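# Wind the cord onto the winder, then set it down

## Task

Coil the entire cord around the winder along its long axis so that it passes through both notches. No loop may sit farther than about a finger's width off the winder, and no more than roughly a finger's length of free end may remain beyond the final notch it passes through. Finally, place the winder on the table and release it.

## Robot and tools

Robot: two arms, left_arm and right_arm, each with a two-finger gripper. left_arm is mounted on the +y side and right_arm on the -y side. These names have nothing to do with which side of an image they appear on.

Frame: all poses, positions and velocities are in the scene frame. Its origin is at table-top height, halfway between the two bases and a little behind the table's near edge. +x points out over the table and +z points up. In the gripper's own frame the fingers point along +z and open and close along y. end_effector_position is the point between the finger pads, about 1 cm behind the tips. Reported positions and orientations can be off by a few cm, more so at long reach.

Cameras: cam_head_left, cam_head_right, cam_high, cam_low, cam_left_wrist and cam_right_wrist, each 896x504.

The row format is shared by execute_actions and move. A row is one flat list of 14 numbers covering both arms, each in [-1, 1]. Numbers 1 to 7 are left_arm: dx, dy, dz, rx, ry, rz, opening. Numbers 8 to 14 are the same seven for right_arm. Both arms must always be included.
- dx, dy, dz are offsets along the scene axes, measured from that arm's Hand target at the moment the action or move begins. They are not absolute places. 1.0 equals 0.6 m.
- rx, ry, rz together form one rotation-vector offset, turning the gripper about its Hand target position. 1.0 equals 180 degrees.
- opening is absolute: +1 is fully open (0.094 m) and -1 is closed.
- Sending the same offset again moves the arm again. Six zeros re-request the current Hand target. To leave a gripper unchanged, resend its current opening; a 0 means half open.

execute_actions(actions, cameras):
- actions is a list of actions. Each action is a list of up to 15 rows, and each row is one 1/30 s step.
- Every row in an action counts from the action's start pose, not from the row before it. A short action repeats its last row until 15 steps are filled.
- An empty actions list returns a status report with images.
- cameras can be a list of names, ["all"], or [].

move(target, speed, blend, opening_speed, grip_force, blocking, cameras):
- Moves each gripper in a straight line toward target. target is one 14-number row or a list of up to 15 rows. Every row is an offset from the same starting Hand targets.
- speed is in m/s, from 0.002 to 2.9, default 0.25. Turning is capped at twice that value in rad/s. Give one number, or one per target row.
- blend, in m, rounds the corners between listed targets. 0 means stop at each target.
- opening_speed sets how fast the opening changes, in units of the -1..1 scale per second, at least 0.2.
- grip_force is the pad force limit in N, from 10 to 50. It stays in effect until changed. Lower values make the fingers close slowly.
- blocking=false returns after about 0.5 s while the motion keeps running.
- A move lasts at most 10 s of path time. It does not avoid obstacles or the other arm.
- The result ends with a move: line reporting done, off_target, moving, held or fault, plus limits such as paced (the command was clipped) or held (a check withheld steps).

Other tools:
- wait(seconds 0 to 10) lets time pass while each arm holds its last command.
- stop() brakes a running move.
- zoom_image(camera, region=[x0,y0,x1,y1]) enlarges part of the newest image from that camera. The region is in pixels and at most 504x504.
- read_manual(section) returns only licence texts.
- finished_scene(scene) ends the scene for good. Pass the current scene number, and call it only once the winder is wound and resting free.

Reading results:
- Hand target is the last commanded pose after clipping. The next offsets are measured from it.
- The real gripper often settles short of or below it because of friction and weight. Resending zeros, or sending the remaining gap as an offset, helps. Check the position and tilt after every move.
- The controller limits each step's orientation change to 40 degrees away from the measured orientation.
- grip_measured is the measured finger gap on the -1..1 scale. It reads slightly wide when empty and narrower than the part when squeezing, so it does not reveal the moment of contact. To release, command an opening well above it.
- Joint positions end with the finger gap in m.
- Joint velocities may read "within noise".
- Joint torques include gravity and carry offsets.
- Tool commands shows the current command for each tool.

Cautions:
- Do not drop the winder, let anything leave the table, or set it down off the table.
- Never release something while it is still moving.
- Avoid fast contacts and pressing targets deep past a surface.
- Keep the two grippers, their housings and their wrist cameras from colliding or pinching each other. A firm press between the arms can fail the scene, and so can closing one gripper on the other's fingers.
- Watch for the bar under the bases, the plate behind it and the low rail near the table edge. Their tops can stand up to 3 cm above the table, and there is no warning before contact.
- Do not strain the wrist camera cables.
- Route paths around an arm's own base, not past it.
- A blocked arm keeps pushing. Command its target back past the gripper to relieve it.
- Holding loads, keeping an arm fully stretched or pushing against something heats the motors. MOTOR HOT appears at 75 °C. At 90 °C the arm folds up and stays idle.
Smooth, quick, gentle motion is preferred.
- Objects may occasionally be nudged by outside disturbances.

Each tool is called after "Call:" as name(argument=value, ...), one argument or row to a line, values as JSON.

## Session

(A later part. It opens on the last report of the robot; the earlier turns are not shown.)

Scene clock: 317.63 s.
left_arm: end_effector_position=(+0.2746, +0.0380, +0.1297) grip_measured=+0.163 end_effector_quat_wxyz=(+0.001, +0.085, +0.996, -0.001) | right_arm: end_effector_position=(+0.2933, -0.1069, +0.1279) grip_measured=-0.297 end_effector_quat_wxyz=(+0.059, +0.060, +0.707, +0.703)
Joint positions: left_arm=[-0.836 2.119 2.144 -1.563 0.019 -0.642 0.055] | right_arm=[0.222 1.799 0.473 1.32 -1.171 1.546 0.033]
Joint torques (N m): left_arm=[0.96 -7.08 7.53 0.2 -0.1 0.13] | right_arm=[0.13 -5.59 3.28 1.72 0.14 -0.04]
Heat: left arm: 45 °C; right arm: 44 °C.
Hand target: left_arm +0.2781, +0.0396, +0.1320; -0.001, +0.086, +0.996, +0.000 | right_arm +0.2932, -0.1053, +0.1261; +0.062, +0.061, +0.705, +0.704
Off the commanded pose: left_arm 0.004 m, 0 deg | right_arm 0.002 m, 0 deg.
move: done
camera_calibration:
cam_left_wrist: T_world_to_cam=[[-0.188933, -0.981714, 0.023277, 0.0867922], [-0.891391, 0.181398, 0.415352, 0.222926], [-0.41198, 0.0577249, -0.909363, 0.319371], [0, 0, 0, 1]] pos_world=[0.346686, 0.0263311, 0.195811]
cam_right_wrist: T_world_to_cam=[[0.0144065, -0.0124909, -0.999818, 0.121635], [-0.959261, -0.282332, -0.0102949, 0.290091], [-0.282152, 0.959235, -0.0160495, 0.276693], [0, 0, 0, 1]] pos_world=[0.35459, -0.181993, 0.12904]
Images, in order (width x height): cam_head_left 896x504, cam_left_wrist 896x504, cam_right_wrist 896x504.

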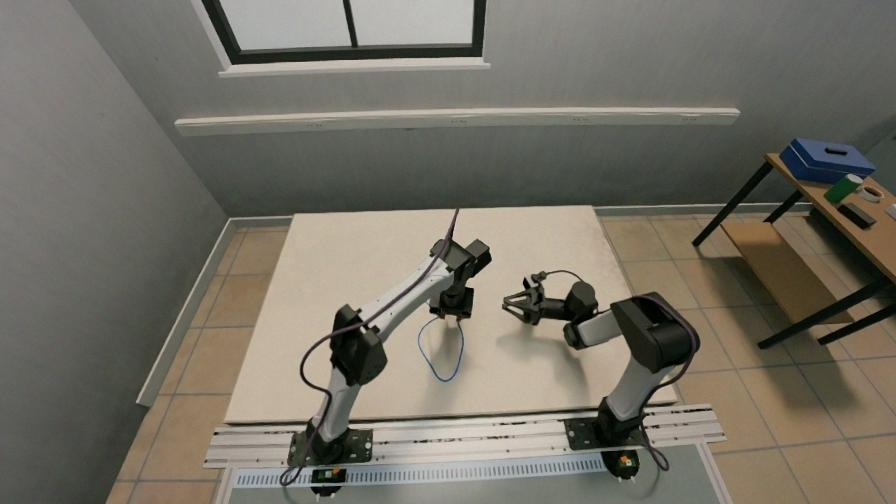

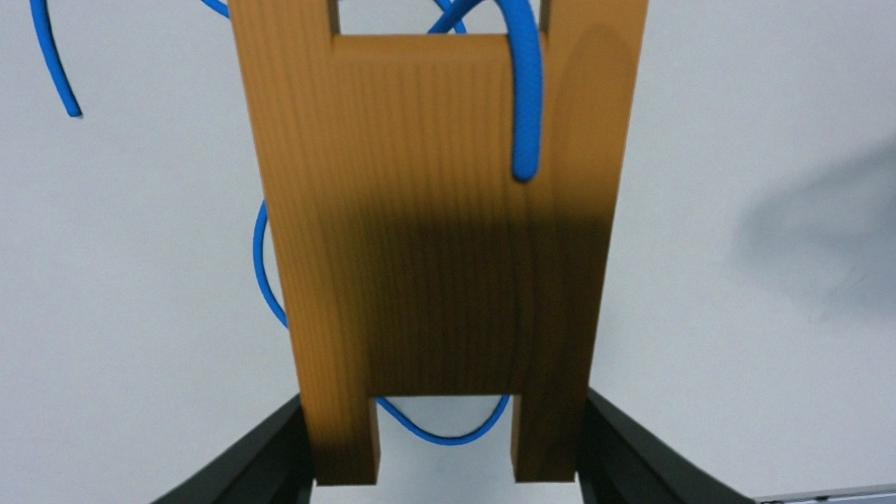

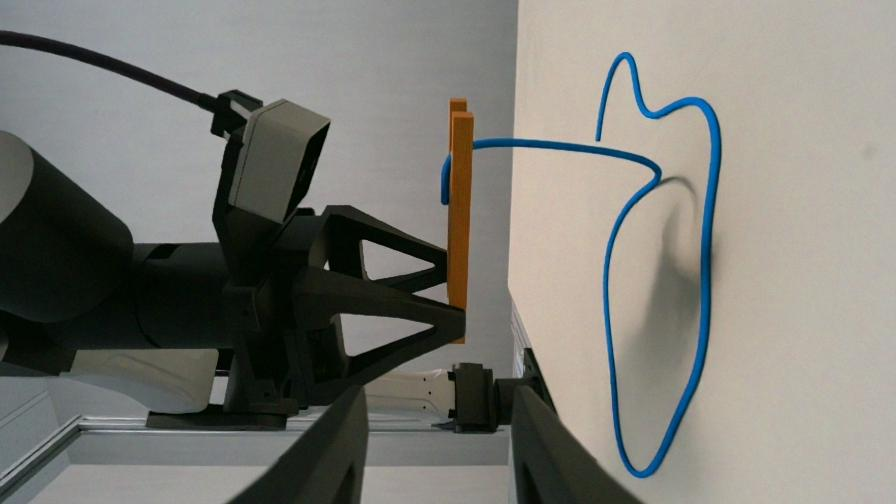

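Call:
move(
  target=[0, 0, 0, 0, 0, 0, 0.03, 0.0088, 0.1288, -0.0153, 0, 0, 0, -0.3],
  speed=0.15,
  cameras=["cam_right_wrist", "cam_left_wrist"],
)

Scene clock: 347.00 s.
left_arm: end_effector_position=(+0.2745, +0.0381, +0.1297) grip_measured=+0.163 end_effector_quat_wxyz=(+0.001, +0.085, +0.996, -0.001) | right_arm: end_effector_position=(+0.2929, -0.0311, +0.1133) grip_measured=-0.297 end_effector_quat_wxyz=(+0.053, +0.063, +0.710, +0.699)
Joint positions: left_arm=[-0.836 2.119 2.144 -1.563 0.019 -0.642 0.055] | right_arm=[0.471 1.923 0.579 1.321 -0.927 1.547 0.033]
Joint torques (N m): left_arm=[0.94 -7.04 7.56 0.21 -0.1 0.13] | right_arm=[-0.03 -6.84 5.15 1.79 0.16 -0.02]
Heat: left arm: 45 °C; right arm: 44 °C.
Hand target: left_arm +0.2781, +0.0395, +0.1320; -0.001, +0.086, +0.996, +0.000 | right_arm +0.2984, -0.0280, +0.1169; +0.061, +0.061, +0.705, +0.704
Off the commanded pose: left_arm 0.004 m, 0 deg | right_arm 0.007 m, 1 deg.
move: done
camera_calibration:
cam_left_wrist: T_world_to_cam=[[-0.189721, -0.981568, 0.0230201, 0.0870949], [-0.891172, 0.181995, 0.415559, 0.222747], [-0.412089, 0.0583255, -0.909275, 0.319245], [0, 0, 0, 1]] pos_world=[0.346587, 0.0263306, 0.195711]
cam_right_wrist: T_world_to_cam=[[0.0000947598, -0.021279, -0.999774, 0.111834], [-0.957923, -0.286963, 0.00601687, 0.308537], [-0.287026, 0.957705, -0.0204108, 0.205484], [0, 0, 0, 1]] pos_world=[0.354524, -0.105875, 0.114146]
Images, in order (width x height): cam_left_wrist 896x504, cam_right_wrist 896x504.

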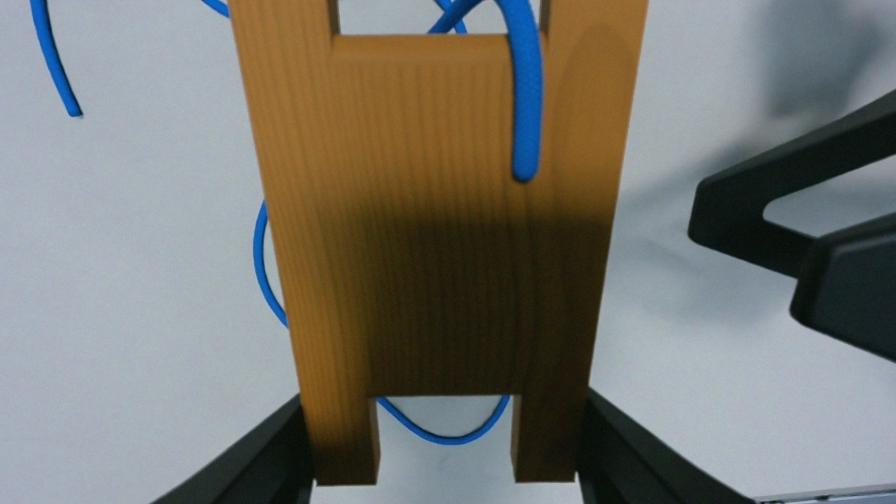

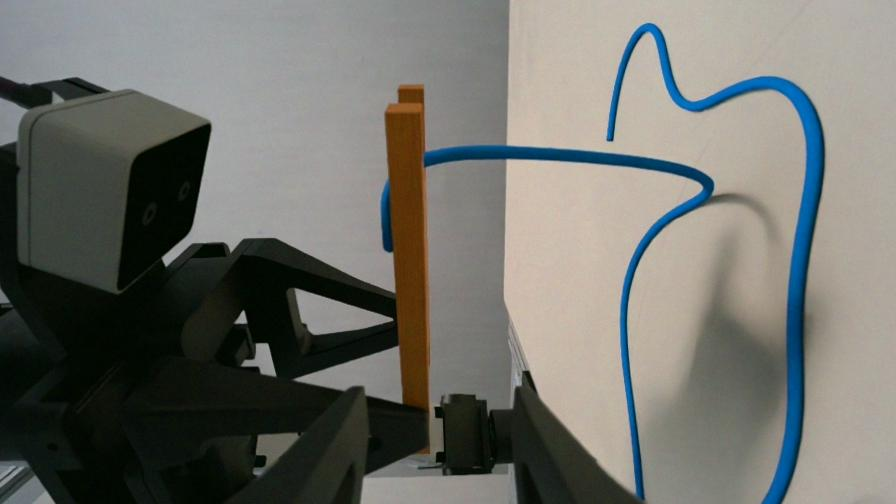

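Call:
move(
  target=[
    [0, 0, 0, 0, 0, 0, 0.03, 0.006, 0, 0.0135, 0, 0, 0, -0.3],
    [0, 0, 0, 0, 0, 0, 0.03, 0.0175, 0.06, 0.0135, 0, 0, 0, -0.3],
  ],
  speed=0.08,
  cameras=["cam_right_wrist", "cam_left_wrist"],
)

Scene clock: 365.40 s.
left_arm: end_effector_position=(+0.2745, +0.0381, +0.1297) grip_measured=+0.163 end_effector_quat_wxyz=(+0.001, +0.085, +0.996, -0.001) | right_arm: end_effector_position=(+0.3042, +0.0039, +0.1247) grip_measured=-0.297 end_effector_quat_wxyz=(+0.059, +0.058, +0.706, +0.703)
Joint positions: left_arm=[-0.836 2.119 2.144 -1.563 0.019 -0.642 0.055] | right_arm=[0.551 1.953 0.697 1.254 -0.845 1.548 0.033]
Joint torques (N m): left_arm=[0.99 -7.02 7.6 0.21 -0.1 0.11] | right_arm=[0.08 -7.58 5.65 1.59 0.19 -0.11]
Heat: left arm: 45 °C; right arm: 44 °C.
Hand target: left_arm +0.2781, +0.0395, +0.1320; -0.001, +0.086, +0.996, +0.000 | right_arm +0.3089, +0.0081, +0.1249; +0.061, +0.061, +0.705, +0.704
Off the commanded pose: left_arm 0.004 m, 0 deg | right_arm 0.006 m, 0 deg.
move: done
camera_calibration:
cam_left_wrist: T_world_to_cam=[[-0.189721, -0.981568, 0.0230201, 0.0870949], [-0.891172, 0.181995, 0.415559, 0.222747], [-0.412089, 0.0583255, -0.909275, 0.319245], [0, 0, 0, 1]] pos_world=[0.346587, 0.0263306, 0.195711]
cam_right_wrist: T_world_to_cam=[[0.016606, -0.0120216, -0.99979, 0.118987], [-0.958467, -0.284929, -0.0124936, 0.331847], [-0.284719, 0.958473, -0.0162538, 0.17421], [0, 0, 0, 1]] pos_world=[0.365689, -0.0709931, 0.12594]
Images, in order (width x height): cam_left_wrist 896x504, cam_right_wrist 896x504.

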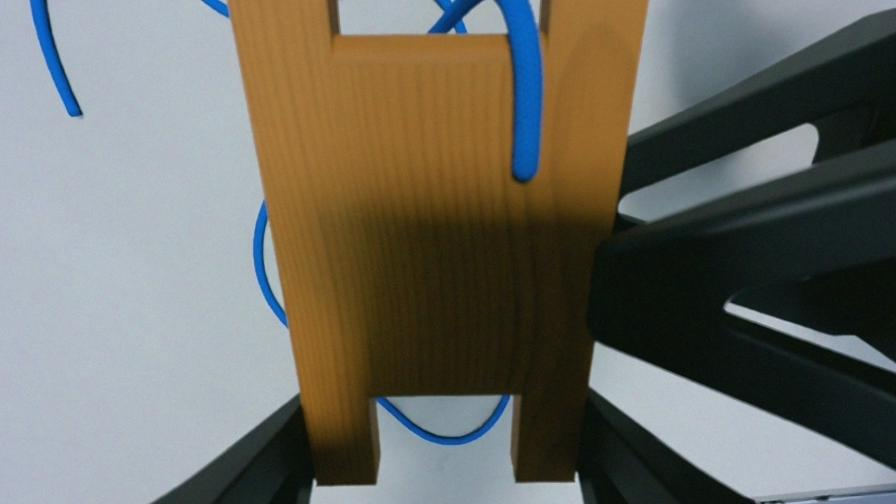

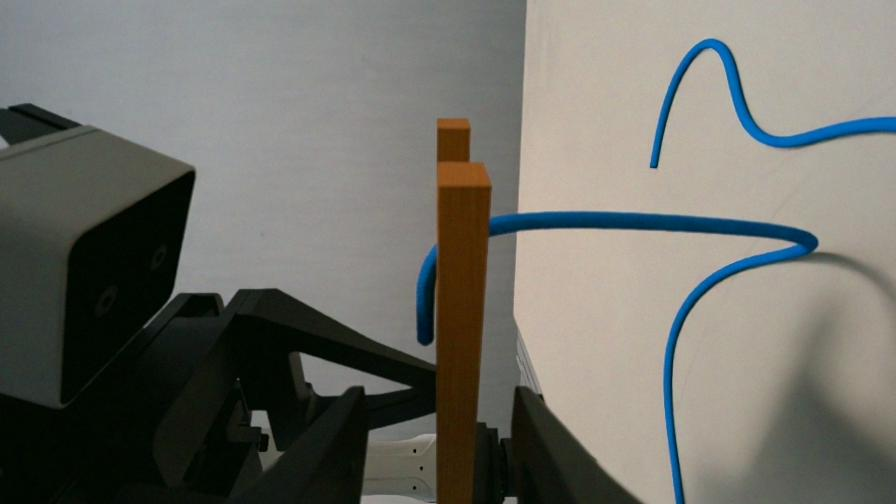

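Call:
move(
  target=[
    [0, 0, 0, 0, 0, 0, 0.03, 0, -0.0033, -0.0075, 0, 0, 0, -0.3],
    [0, 0, 0, 0, 0, 0, 0.03, 0, -0.0033, -0.0075, 0, 0, 0, -0.97],
  ],
  speed=0.05,
  opening_speed=0.4,
  cameras=["cam_right_wrist", "cam_left_wrist"],
)

Scene clock: 395.23 s.
left_arm: end_effector_position=(+0.2746, +0.0382, +0.1291) grip_measured=+0.163 end_effector_quat_wxyz=(+0.000, +0.085, +0.996, +0.000) | right_arm: end_effector_position=(+0.3046, +0.0041, +0.1204) grip_measured=-0.837 end_effector_quat_wxyz=(+0.058, +0.060, +0.707, +0.702)
Joint positions: left_arm=[-0.836 2.121 2.144 -1.563 0.019 -0.641 0.055] | right_arm=[0.551 1.968 0.697 1.265 -0.844 1.55 0.008]
Joint torques (N m): left_arm=[0.95 -7.17 7.54 0.2 -0.1 0.12] | right_arm=[-0.47 -7.65 5.03 1.63 0.05 -0.07]
Heat: left arm: 46 °C; right arm: 44 °C.
Hand target: left_arm +0.2781, +0.0395, +0.1320; -0.001, +0.086, +0.996, +0.000 | right_arm +0.3089, +0.0061, +0.1205; +0.061, +0.061, +0.705, +0.704
Off the commanded pose: left_arm 0.005 m, 0 deg | right_arm 0.005 m, 1 deg.
move: done
camera_calibration:
cam_left_wrist: T_world_to_cam=[[-0.189994, -0.981535, 0.0221834, 0.0873869], [-0.890412, 0.181787, 0.417277, 0.222535], [-0.413604, 0.0595279, -0.908509, 0.318994], [0, 0, 0, 1]] pos_world=[0.346688, 0.0263303, 0.195012]
cam_right_wrist: T_world_to_cam=[[0.0114732, -0.0137483, -0.99984, 0.116249], [-0.95874, -0.284197, -0.00709377, 0.33164], [-0.284054, 0.958667, -0.0164417, 0.173824], [0, 0, 0, 1]] pos_world=[0.365998, -0.0707899, 0.121441]
Images, in order (width x height): cam_left_wrist 896x504, cam_right_wrist 896x504.

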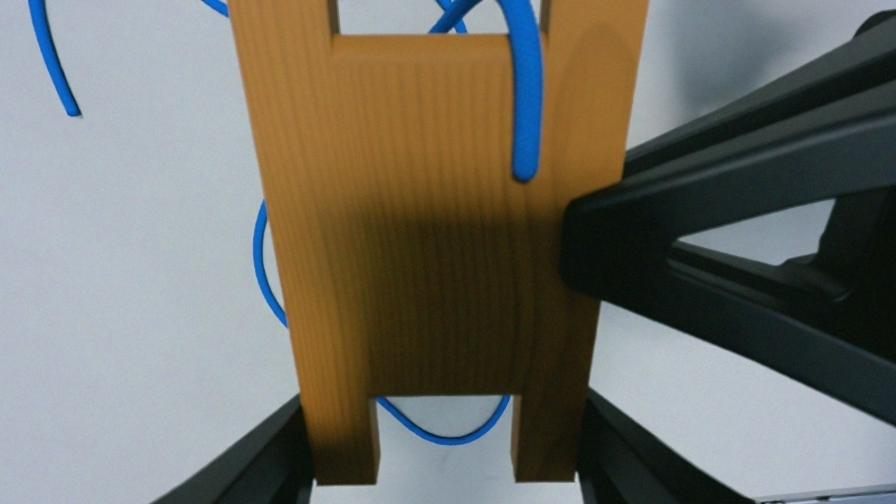

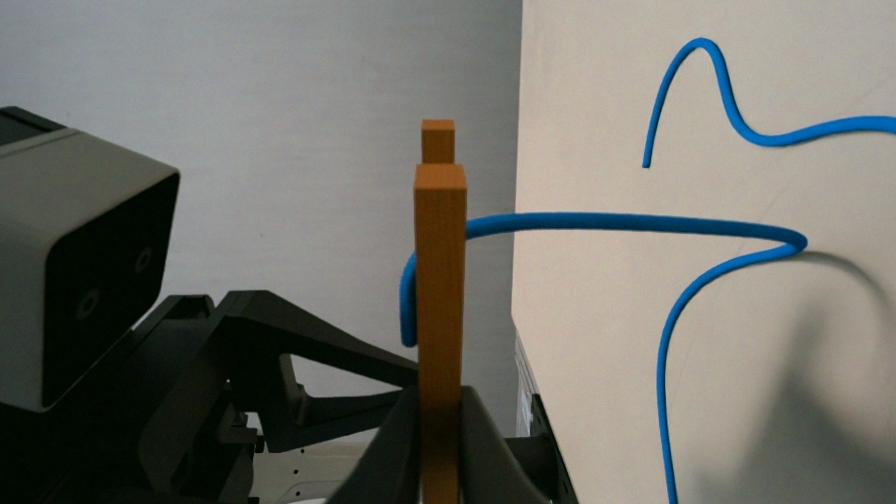

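Call:
move(
  target=[
    [0, 0, 0, 0, 0, 0, 0.38, 0, 0, 0, 0, 0, 0, -0.97],
    [0, 0, 0.055, 0, 0, 0, 0.38, 0, 0, 0, 0, 0, 0, -0.97],
    [-0.05, 0.009, 0.06, 0, 0, 0, 0.38, 0, 0, 0, 0, 0, 0, -0.97],
    [0.0, 0.15, 0.06, 0, 0, 0, 0.38, 0, 0, 0, 0, 0, 0, -0.97],
  ],
  speed=[0.1, 0.06, 0.1, 0.2],
  blend=[0, 0, 0.01, 0],
  cameras=["cam_head_left", "cam_right_wrist"],
)

Scene clock: 422.50 s.
left_arm: end_effector_position=(+0.2849, +0.1259, +0.1521) grip_measured=+0.378 end_effector_quat_wxyz=(-0.004, +0.080, +0.997, +0.005) | right_arm: end_effector_position=(+0.3046, +0.0041, +0.1204) grip_measured=-0.837 end_effector_quat_wxyz=(+0.058, +0.060, +0.707, +0.702)
Joint positions: left_arm=[-0.644 1.919 1.93 -1.567 0.019 -0.459 0.065] | right_arm=[0.551 1.968 0.697 1.265 -0.844 1.55 0.008]
Joint torques (N m): left_arm=[0.1 -10.39 4.77 0.21 -0.04 0.12] | right_arm=[-0.34 -7.5 5.01 1.68 0.03 -0.11]
Heat: left arm: 48 °C; right arm: 43 °C.
Hand target: left_arm +0.2782, +0.1295, +0.1680; -0.001, +0.086, +0.996, +0.000 | right_arm +0.3089, +0.0061, +0.1205; +0.061, +0.061, +0.705, +0.704
Off the commanded pose: left_arm 0.018 m, 1 deg | right_arm 0.005 m, 1 deg.
joint sent to its limit (left arm) — joint 4 (wrist pitch), lower limit. The joint targets still meet the commanded pose.
move: off_target (left_arm)
camera_calibration:
cam_right_wrist: T_world_to_cam=[[0.0111177, -0.013957, -0.999841, 0.116264], [-0.958743, -0.284195, -0.00669356, 0.331593], [-0.284056, 0.958665, -0.0165407, 0.173835], [0, 0, 0, 1]] pos_world=[0.365999, -0.0707895, 0.121341]
Images, in order (width x height): cam_head_left 896x504, cam_right_wrist 896x504.

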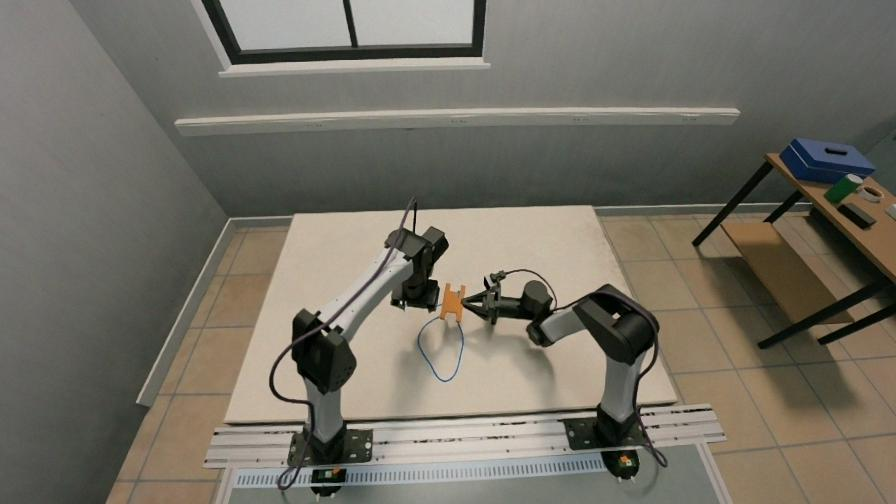

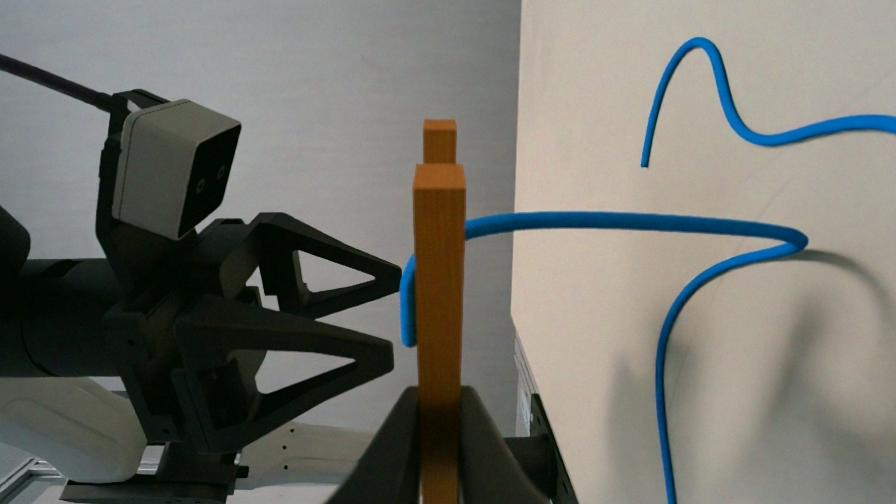

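Call:
move(
  target=[0.0863, 0.1175, 0.12, -0.3714, -0.3723, -0.3028, -0.3, 0.0402, -0.0518, 0.3775, 0.012, -0.0223, -0.0004, -0.97],
  speed=0.3,
  cameras=["cam_head_left", "cam_head_right", "cam_high", "cam_right_wrist"],
)

Scene clock: 479.00 s.
left_arm: end_effector_position=(+0.3297, +0.1984, +0.2391) grip_measured=-0.298 end_effector_quat_wxyz=(+0.518, +0.468, +0.557, -0.451) | right_arm: end_effector_position=(+0.3408, -0.0193, +0.3137) grip_measured=-0.837 end_effector_quat_wxyz=(+0.065, +0.062, +0.704, +0.704)
Joint positions: left_arm=[0.095 1.51 0.969 0.01 1.528 0.515 0.033] | right_arm=[0.447 1.566 1.144 0.429 -0.935 1.554 0.008]
Joint torques (N m): left_arm=[0.7 -4.12 5.5 1.83 0.44 -0.06] | right_arm=[-1.03 -12.56 8.49 1.57 -0.06 -0.03]
Heat: left arm: 55 °C; right arm: 45 °C.
Hand target: left_arm +0.3299, +0.2000, +0.2401; +0.541, +0.456, +0.542, -0.454 | right_arm +0.3331, -0.0251, +0.3471; +0.085, +0.038, +0.689, +0.719
Off the commanded pose: left_arm 0.002 m, 3 deg | right_arm 0.035 m, 4 deg.
move: off_target (left_arm, right_arm)
camera_calibration:
cam_right_wrist: T_world_to_cam=[[0.0199533, -0.0070178, -0.999776, 0.305892], [-0.962374, -0.271178, -0.0173033, 0.365726], [-0.270996, 0.962504, -0.0121646, 0.204082], [0, 0, 0, 1]] pos_world=[0.401167, -0.0951058, 0.314635]
Images, in order (width x height): cam_head_left 896x504, cam_head_right 896x504, cam_high 896x504, cam_right_wrist 896x504.

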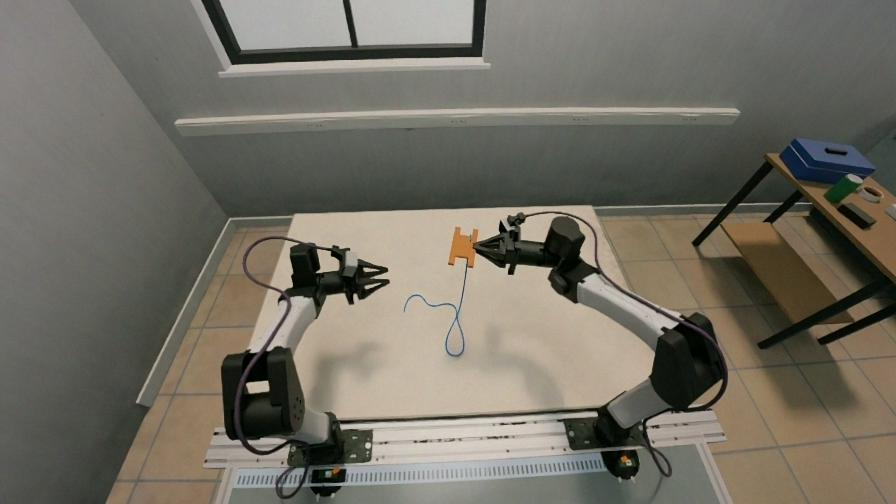

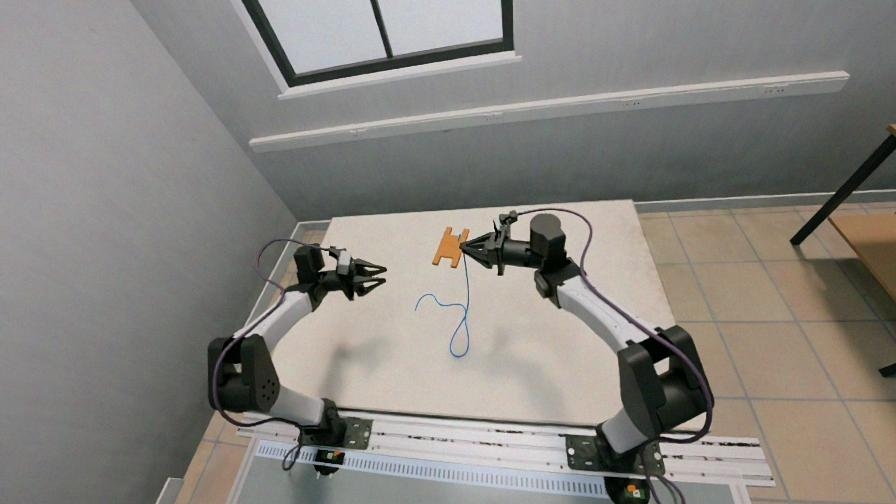

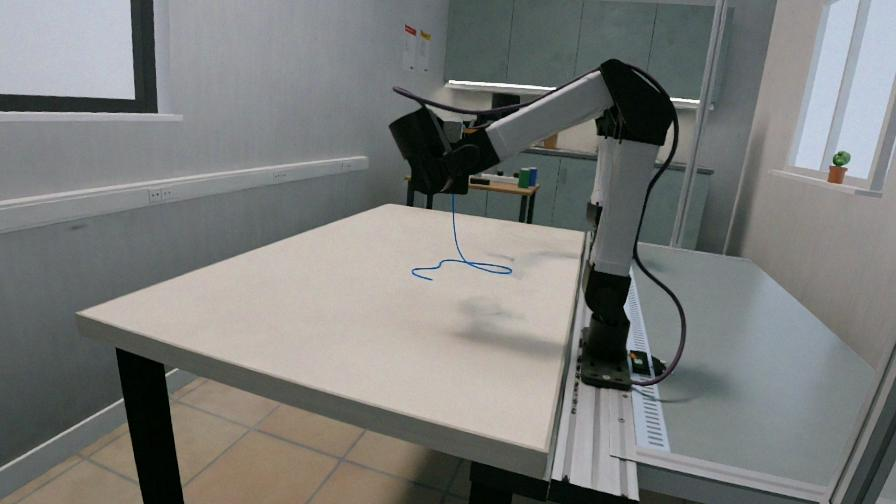

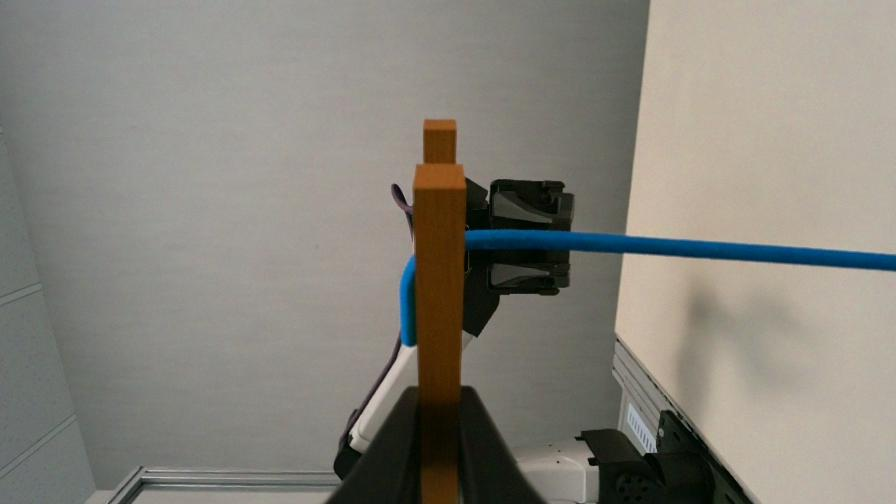

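Call:
zoom_image(
  camera="cam_head_left",
  region=[390, 200, 530, 370],
)

Call:
zoom_image(
  camera="cam_head_right",
  region=[390, 200, 530, 370],
)

Scaled by 2.965 from the camera's 896x504 image, which has a finer 1280x720 frame.

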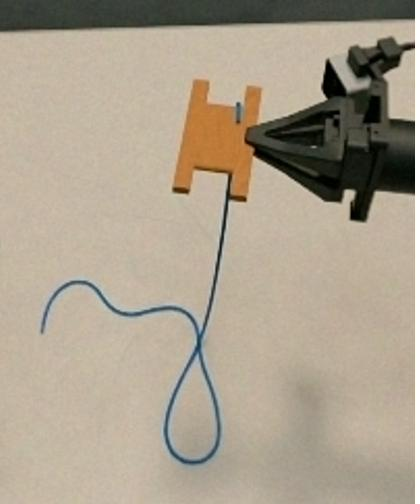

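Scaled by 2.965 from the camera's 896x504 image, which has a finer 1280x720 frame.

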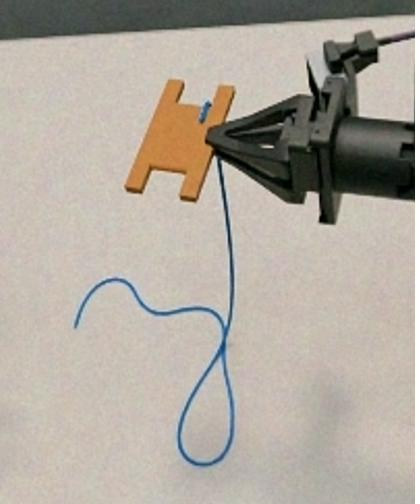

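Call:
zoom_image(
  camera="cam_head_left",
  region=[435, 250, 495, 325],
)

Call:
zoom_image(
  camera="cam_head_right",
  region=[435, 250, 495, 325],
)

Scaled by 6.720 from the camera's 896x504 image, which has a finer 1280x720 frame.

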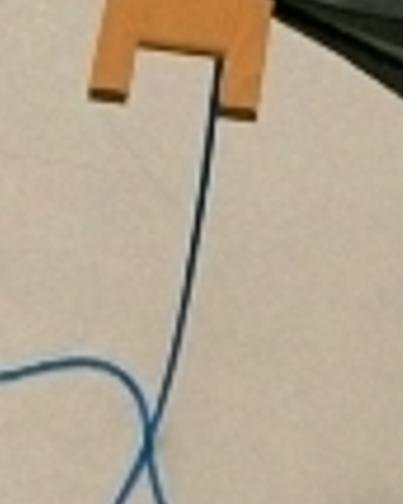

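Scaled by 6.720 from the camera's 896x504 image, which has a finer 1280x720 frame.

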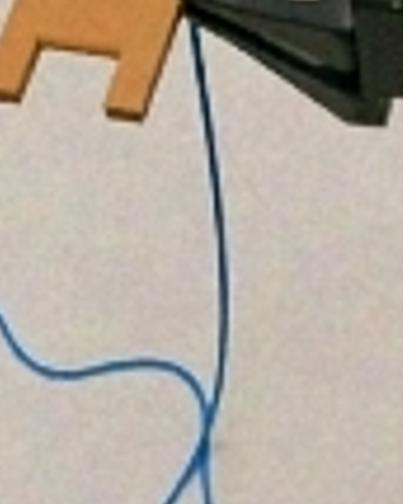

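Call:
move(
  target=[
    [0.0768, -0.2, -0.2035, 0, 0, 0, -0.3, 0, 0, 0, 0, 0, 0, -0.97],
    [0.0768, -0.3367, -0.2035, 0, 0, 0, -0.3, 0, 0, 0, 0, 0, 0, -0.97],
  ],
  speed=[0.25, 0.1],
  blend=[0.03, 0],
  cameras=["cam_head_left", "cam_head_right", "cam_left_wrist"],
)

Scene clock: 548.40 s.
left_arm: end_effector_position=(+0.3674, -0.0004, +0.1108) grip_measured=-0.298 end_effector_quat_wxyz=(+0.522, +0.459, +0.552, -0.461) | right_arm: end_effector_position=(+0.3408, -0.0193, +0.3137) grip_measured=-0.837 end_effector_quat_wxyz=(+0.065, +0.062, +0.704, +0.704)
Joint positions: left_arm=[-0.473 2.115 0.955 1.169 0.967 -0.035 0.033] | right_arm=[0.447 1.566 1.144 0.429 -0.935 1.554 0.008]
Joint torques (N m): left_arm=[0.21 -6.28 6.38 2.33 -0.26 -0.08] | right_arm=[-0.95 -12.57 8.72 1.57 -0.18 -0.11]
Heat: left arm: 43 °C; right arm: 59 °C.
Hand target: left_arm +0.3760, -0.0020, +0.1181; +0.541, +0.456, +0.542, -0.454 | right_arm +0.3331, -0.0251, +0.3471; +0.085, +0.038, +0.689, +0.719
Off the commanded pose: left_arm 0.011 m, 3 deg | right_arm 0.035 m, 4 deg.
move: off_target (left_arm, right_arm)
camera_calibration:
cam_left_wrist: T_world_to_cam=[[-0.991046, -0.133107, 0.0105035, 0.363566], [-0.0685099, 0.439412, -0.895669, 0.163495], [0.114604, -0.888369, -0.444597, 0.0972048], [0, 0, 0, 1]] pos_world=[0.360371, 0.0629052, 0.185836]
Images, in order (width x height): cam_head_left 896x504, cam_head_right 896x504, cam_left_wrist 896x504.

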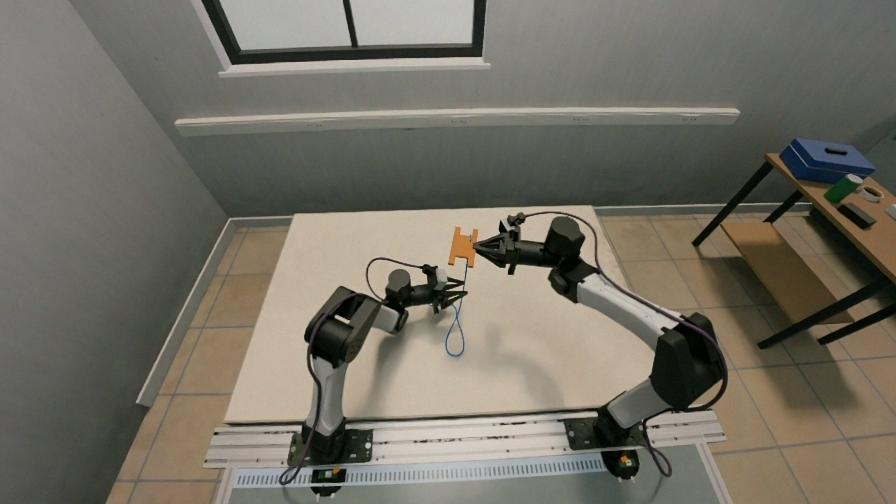

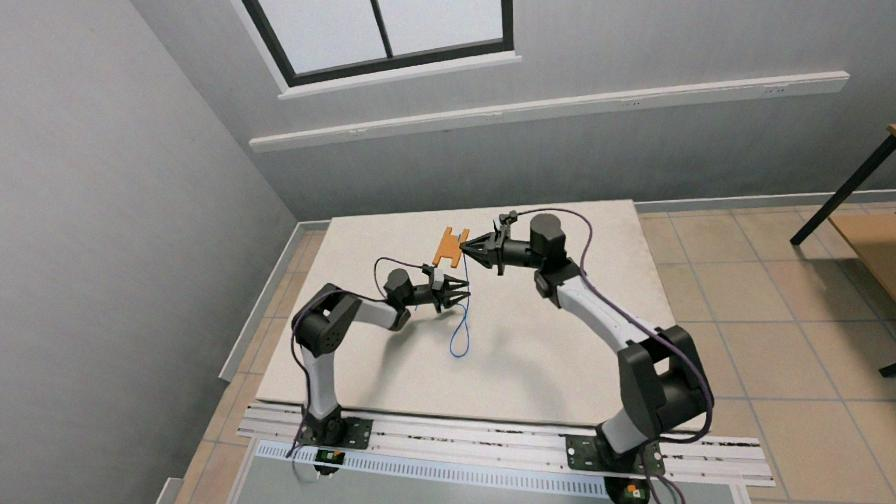

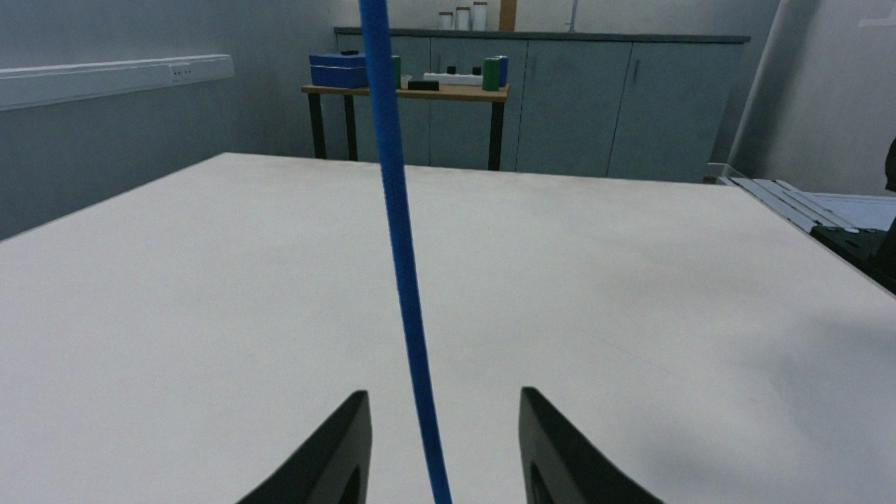

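Call:
zoom_image(
  camera="cam_left_wrist",
  region=[360, 350, 540, 504],
)

Call:
zoom_image(
  camera="cam_head_left",
  region=[420, 240, 500, 340],
)

Call:
zoom_image(
  camera="cam_head_right",
  region=[420, 240, 500, 340],
)

Scaled by 2.800 from the camera's 896x504 image, which has a finer 1280x720 frame.

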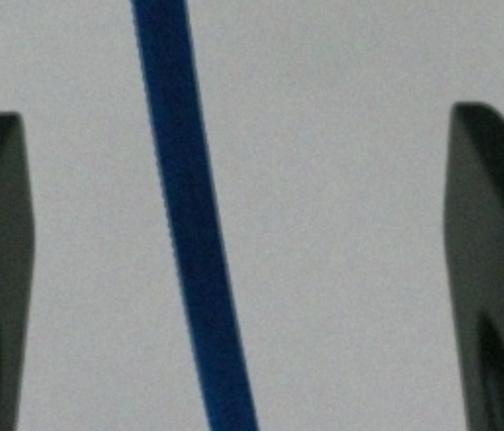

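Scaled by 5.040 from the camera's 896x504 image, which has a finer 1280x720 frame.

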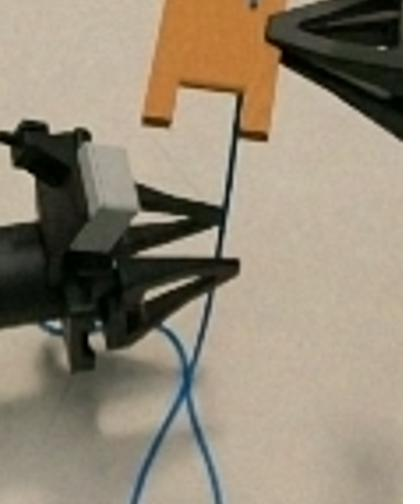

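Scaled by 5.040 from the camera's 896x504 image, which has a finer 1280x720 frame.

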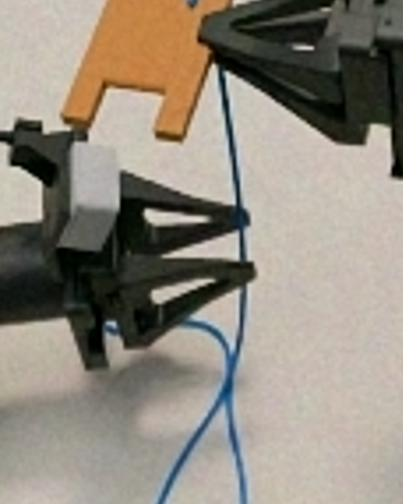

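Call:
move(
  target=[0, 0, 0, 0, 0, 0, -1.0, 0, 0, 0, 0, 0, 0, -0.97],
  speed=0.1,
  grip_force=[20, 50],
  cameras=["cam_head_left", "cam_left_wrist"],
)

Scene clock: 568.03 s.
left_arm: end_effector_position=(+0.3676, -0.0004, +0.1108) grip_measured=-0.934 end_effector_quat_wxyz=(+0.522, +0.458, +0.552, -0.460) | right_arm: end_effector_position=(+0.3408, -0.0193, +0.3137) grip_measured=-0.837 end_effector_quat_wxyz=(+0.065, +0.062, +0.704, +0.704)
Joint positions: left_arm=[-0.473 2.115 0.955 1.169 0.967 -0.035 0.003] | right_arm=[0.447 1.566 1.144 0.429 -0.935 1.554 0.008]
Joint torques (N m): left_arm=[0.21 -6.3 6.39 2.35 -0.28 -0.06] | right_arm=[-0.98 -12.83 8.39 1.59 -0.13 -0.06]
Heat: left arm: 45 °C; right arm: 61 °C.
Hand target: left_arm +0.3760, -0.0020, +0.1181; +0.541, +0.456, +0.542, -0.454 | right_arm +0.3331, -0.0251, +0.3471; +0.085, +0.038, +0.689, +0.719
Off the commanded pose: left_arm 0.011 m, 3 deg | right_arm 0.035 m, 4 deg.
grip_force (N): 20, 50
move: off_target (left_arm, right_arm)
camera_calibration:
cam_left_wrist: T_world_to_cam=[[-0.990943, -0.133872, 0.0104665, 0.363683], [-0.0688163, 0.439365, -0.895669, 0.163615], [0.115306, -0.888277, -0.444599, 0.096936], [0, 0, 0, 1]] pos_world=[0.360471, 0.0629061, 0.185836]
Images, in order (width x height): cam_head_left 896x504, cam_left_wrist 896x504.

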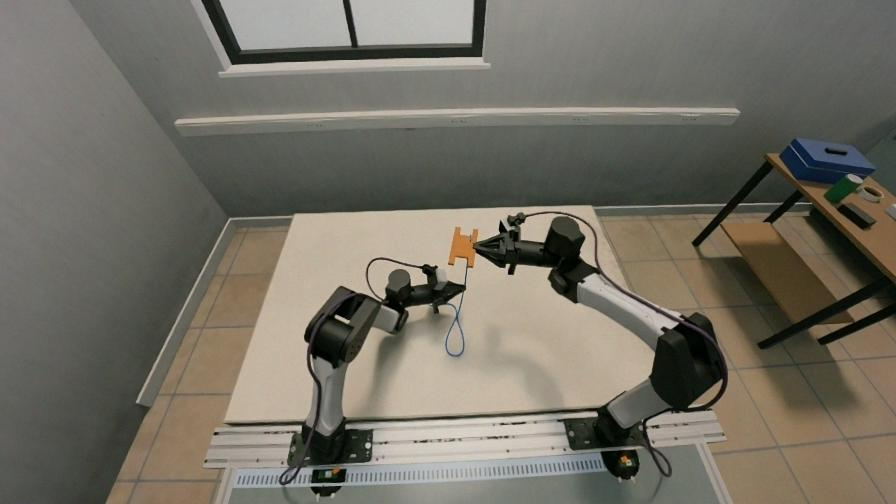

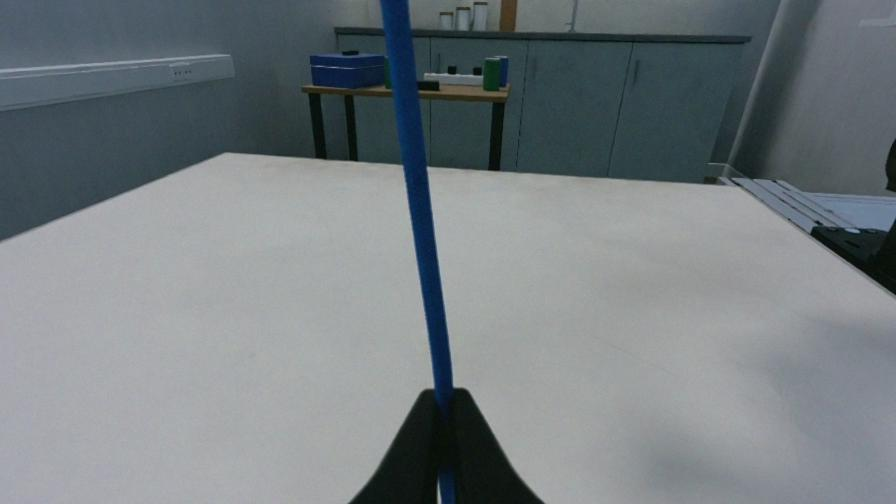

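Call:
move(
  target=[
    [-0.0838, 0.0363, 0.0682, 0, 0, 0, -1, 0, 0, 0, 0, 0, 0, -0.97],
    [-0.1673, 0.0425, 0.1115, 0, 0, 0, -1, 0, 0, 0, 0, 0, 0, -0.97],
    [-0.2577, 0.0583, 0.229, 0, 0, 0, -1, 0, 0, 0, 0, 0, 0, -0.97],
    [-0.2988, 0.0655, 0.3132, 0, 0, 0, -1, 0, 0, 0, 0, 0, 0, -0.97],
    [-0.2808, 0.0708, 0.4298, 0, 0, 0, -1, 0, 0, 0, 0, 0, 0, -0.97],
    [-0.206, 0.1118, 0.5115, 0, 0, 0, -1, 0, 0, 0, 0, 0, 0, -0.97],
    [-0.098, 0.1013, 0.5432, 0, 0, 0, -1, 0, 0, 0, 0, 0, 0, -0.97],
    [0.0088, 0.0827, 0.5048, 0, 0, 0, -1, 0, 0, 0, 0, 0, 0, -0.97],
    [0.067, 0.0473, 0.4348, 0, 0, 0, -1, 0, 0, 0, 0, 0, 0, -0.97],
    [0.0885, 0.0063, 0.3658, 0, 0, 0, -1, 0, 0, 0, 0, 0, 0, -0.97],
    [0.092, -0.0027, 0.3075, 0, 0, 0, -1, 0, 0, 0, 0, 0, 0, -0.97],
  ],
  speed=0.14,
  blend=[0.03, 0.03, 0.03, 0.03, 0.03, 0.03, 0.03, 0.03, 0.02, 0.015, 0],
  cameras=["cam_head_left", "cam_head_right", "cam_right_wrist"],
)

Scene clock: 621.50 s.
left_arm: end_effector_position=(+0.4243, +0.0008, +0.3192) grip_measured=-0.935 end_effector_quat_wxyz=(+0.547, +0.463, +0.529, -0.454) | right_arm: end_effector_position=(+0.3415, -0.0225, +0.3026) grip_measured=-0.837 end_effector_quat_wxyz=(+0.042, +0.091, +0.716, +0.691)
Joint positions: left_arm=[-0.401 1.902 1.547 0.446 1.034 -0.05 0.003] | right_arm=[0.439 1.56 1.144 0.352 -0.934 1.566 0.008]
Joint torques (N m): left_arm=[-0.7 -5.61 5.34 1.93 -0.36 0.02] | right_arm=[-0.42 -12.53 7.88 2.28 -0.26 -0.27]
Heat: left arm: 45 °C; right arm: 62 °C.
Hand target: left_arm +0.4313, -0.0036, +0.3025; +0.541, +0.456, +0.542, -0.454 | right_arm +0.3330, -0.0251, +0.3471; +0.086, +0.038, +0.689, +0.719
Off the commanded pose: left_arm 0.019 m, 2 deg | right_arm 0.045 m, 9 deg.
grip_force (N): 20, 50
move: off_target (left_arm, right_arm); blend cut to 0.0283 m at target 1, 0.0283 m at target 2, 0.0282 m at target 3, 0.0282 m at target 4, 0.0293 m at target 8
camera_calibration:
cam_right_wrist: T_world_to_cam=[[-0.0564156, -0.0356399, -0.997771, 0.319597], [-0.962646, -0.263133, 0.0638286, 0.34111], [-0.264821, 0.964101, -0.0194638, 0.207343], [0, 0, 0, 1]] pos_world=[0.401307, -0.0987517, 0.301148]
Images, in order (width x height): cam_head_left 896x504, cam_head_right 896x504, cam_right_wrist 896x504.

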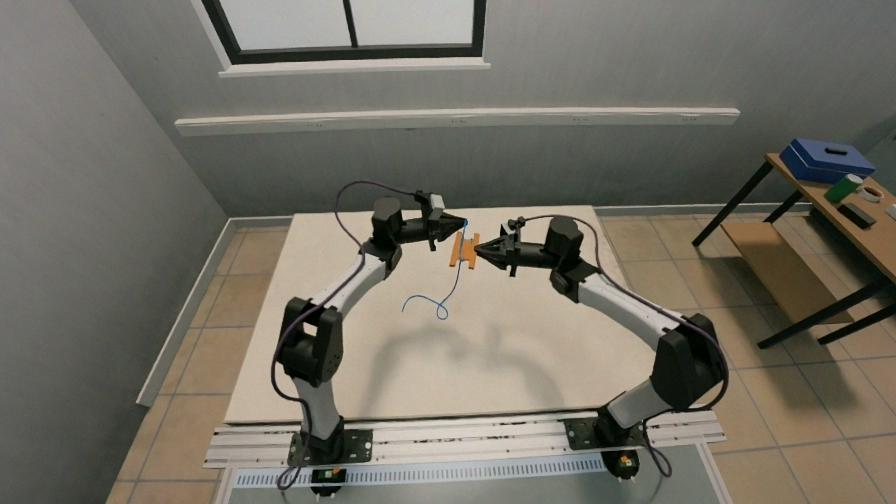

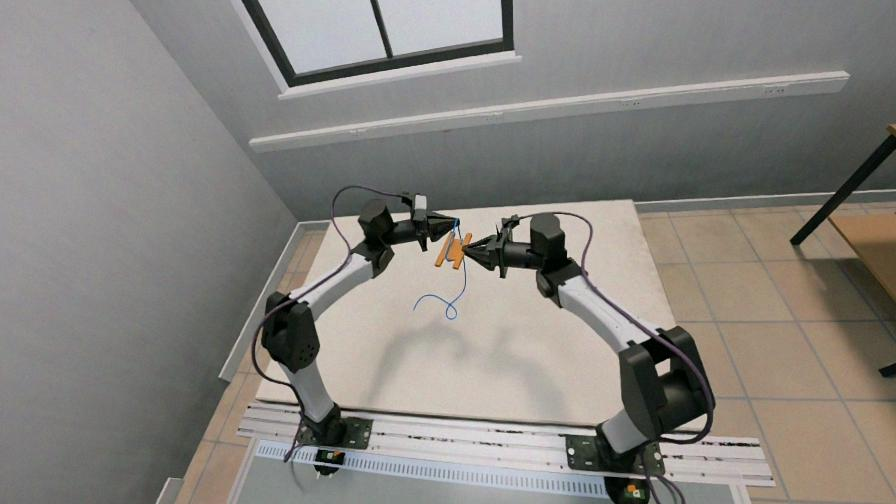

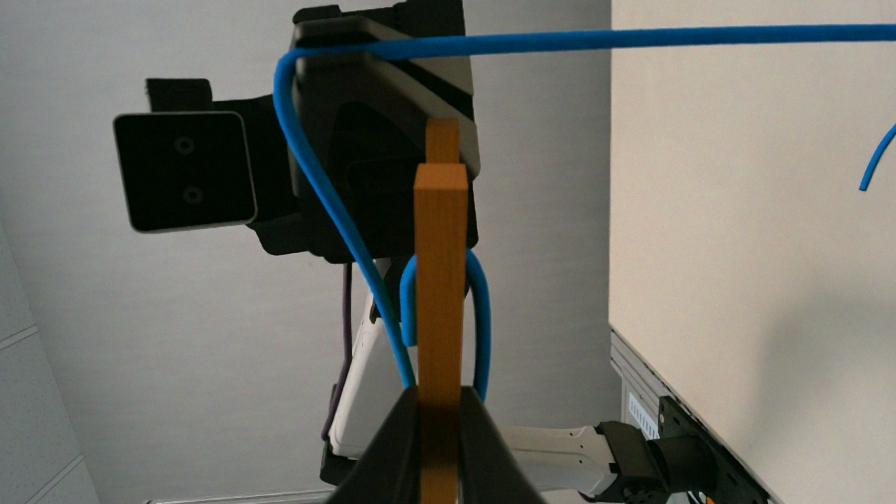

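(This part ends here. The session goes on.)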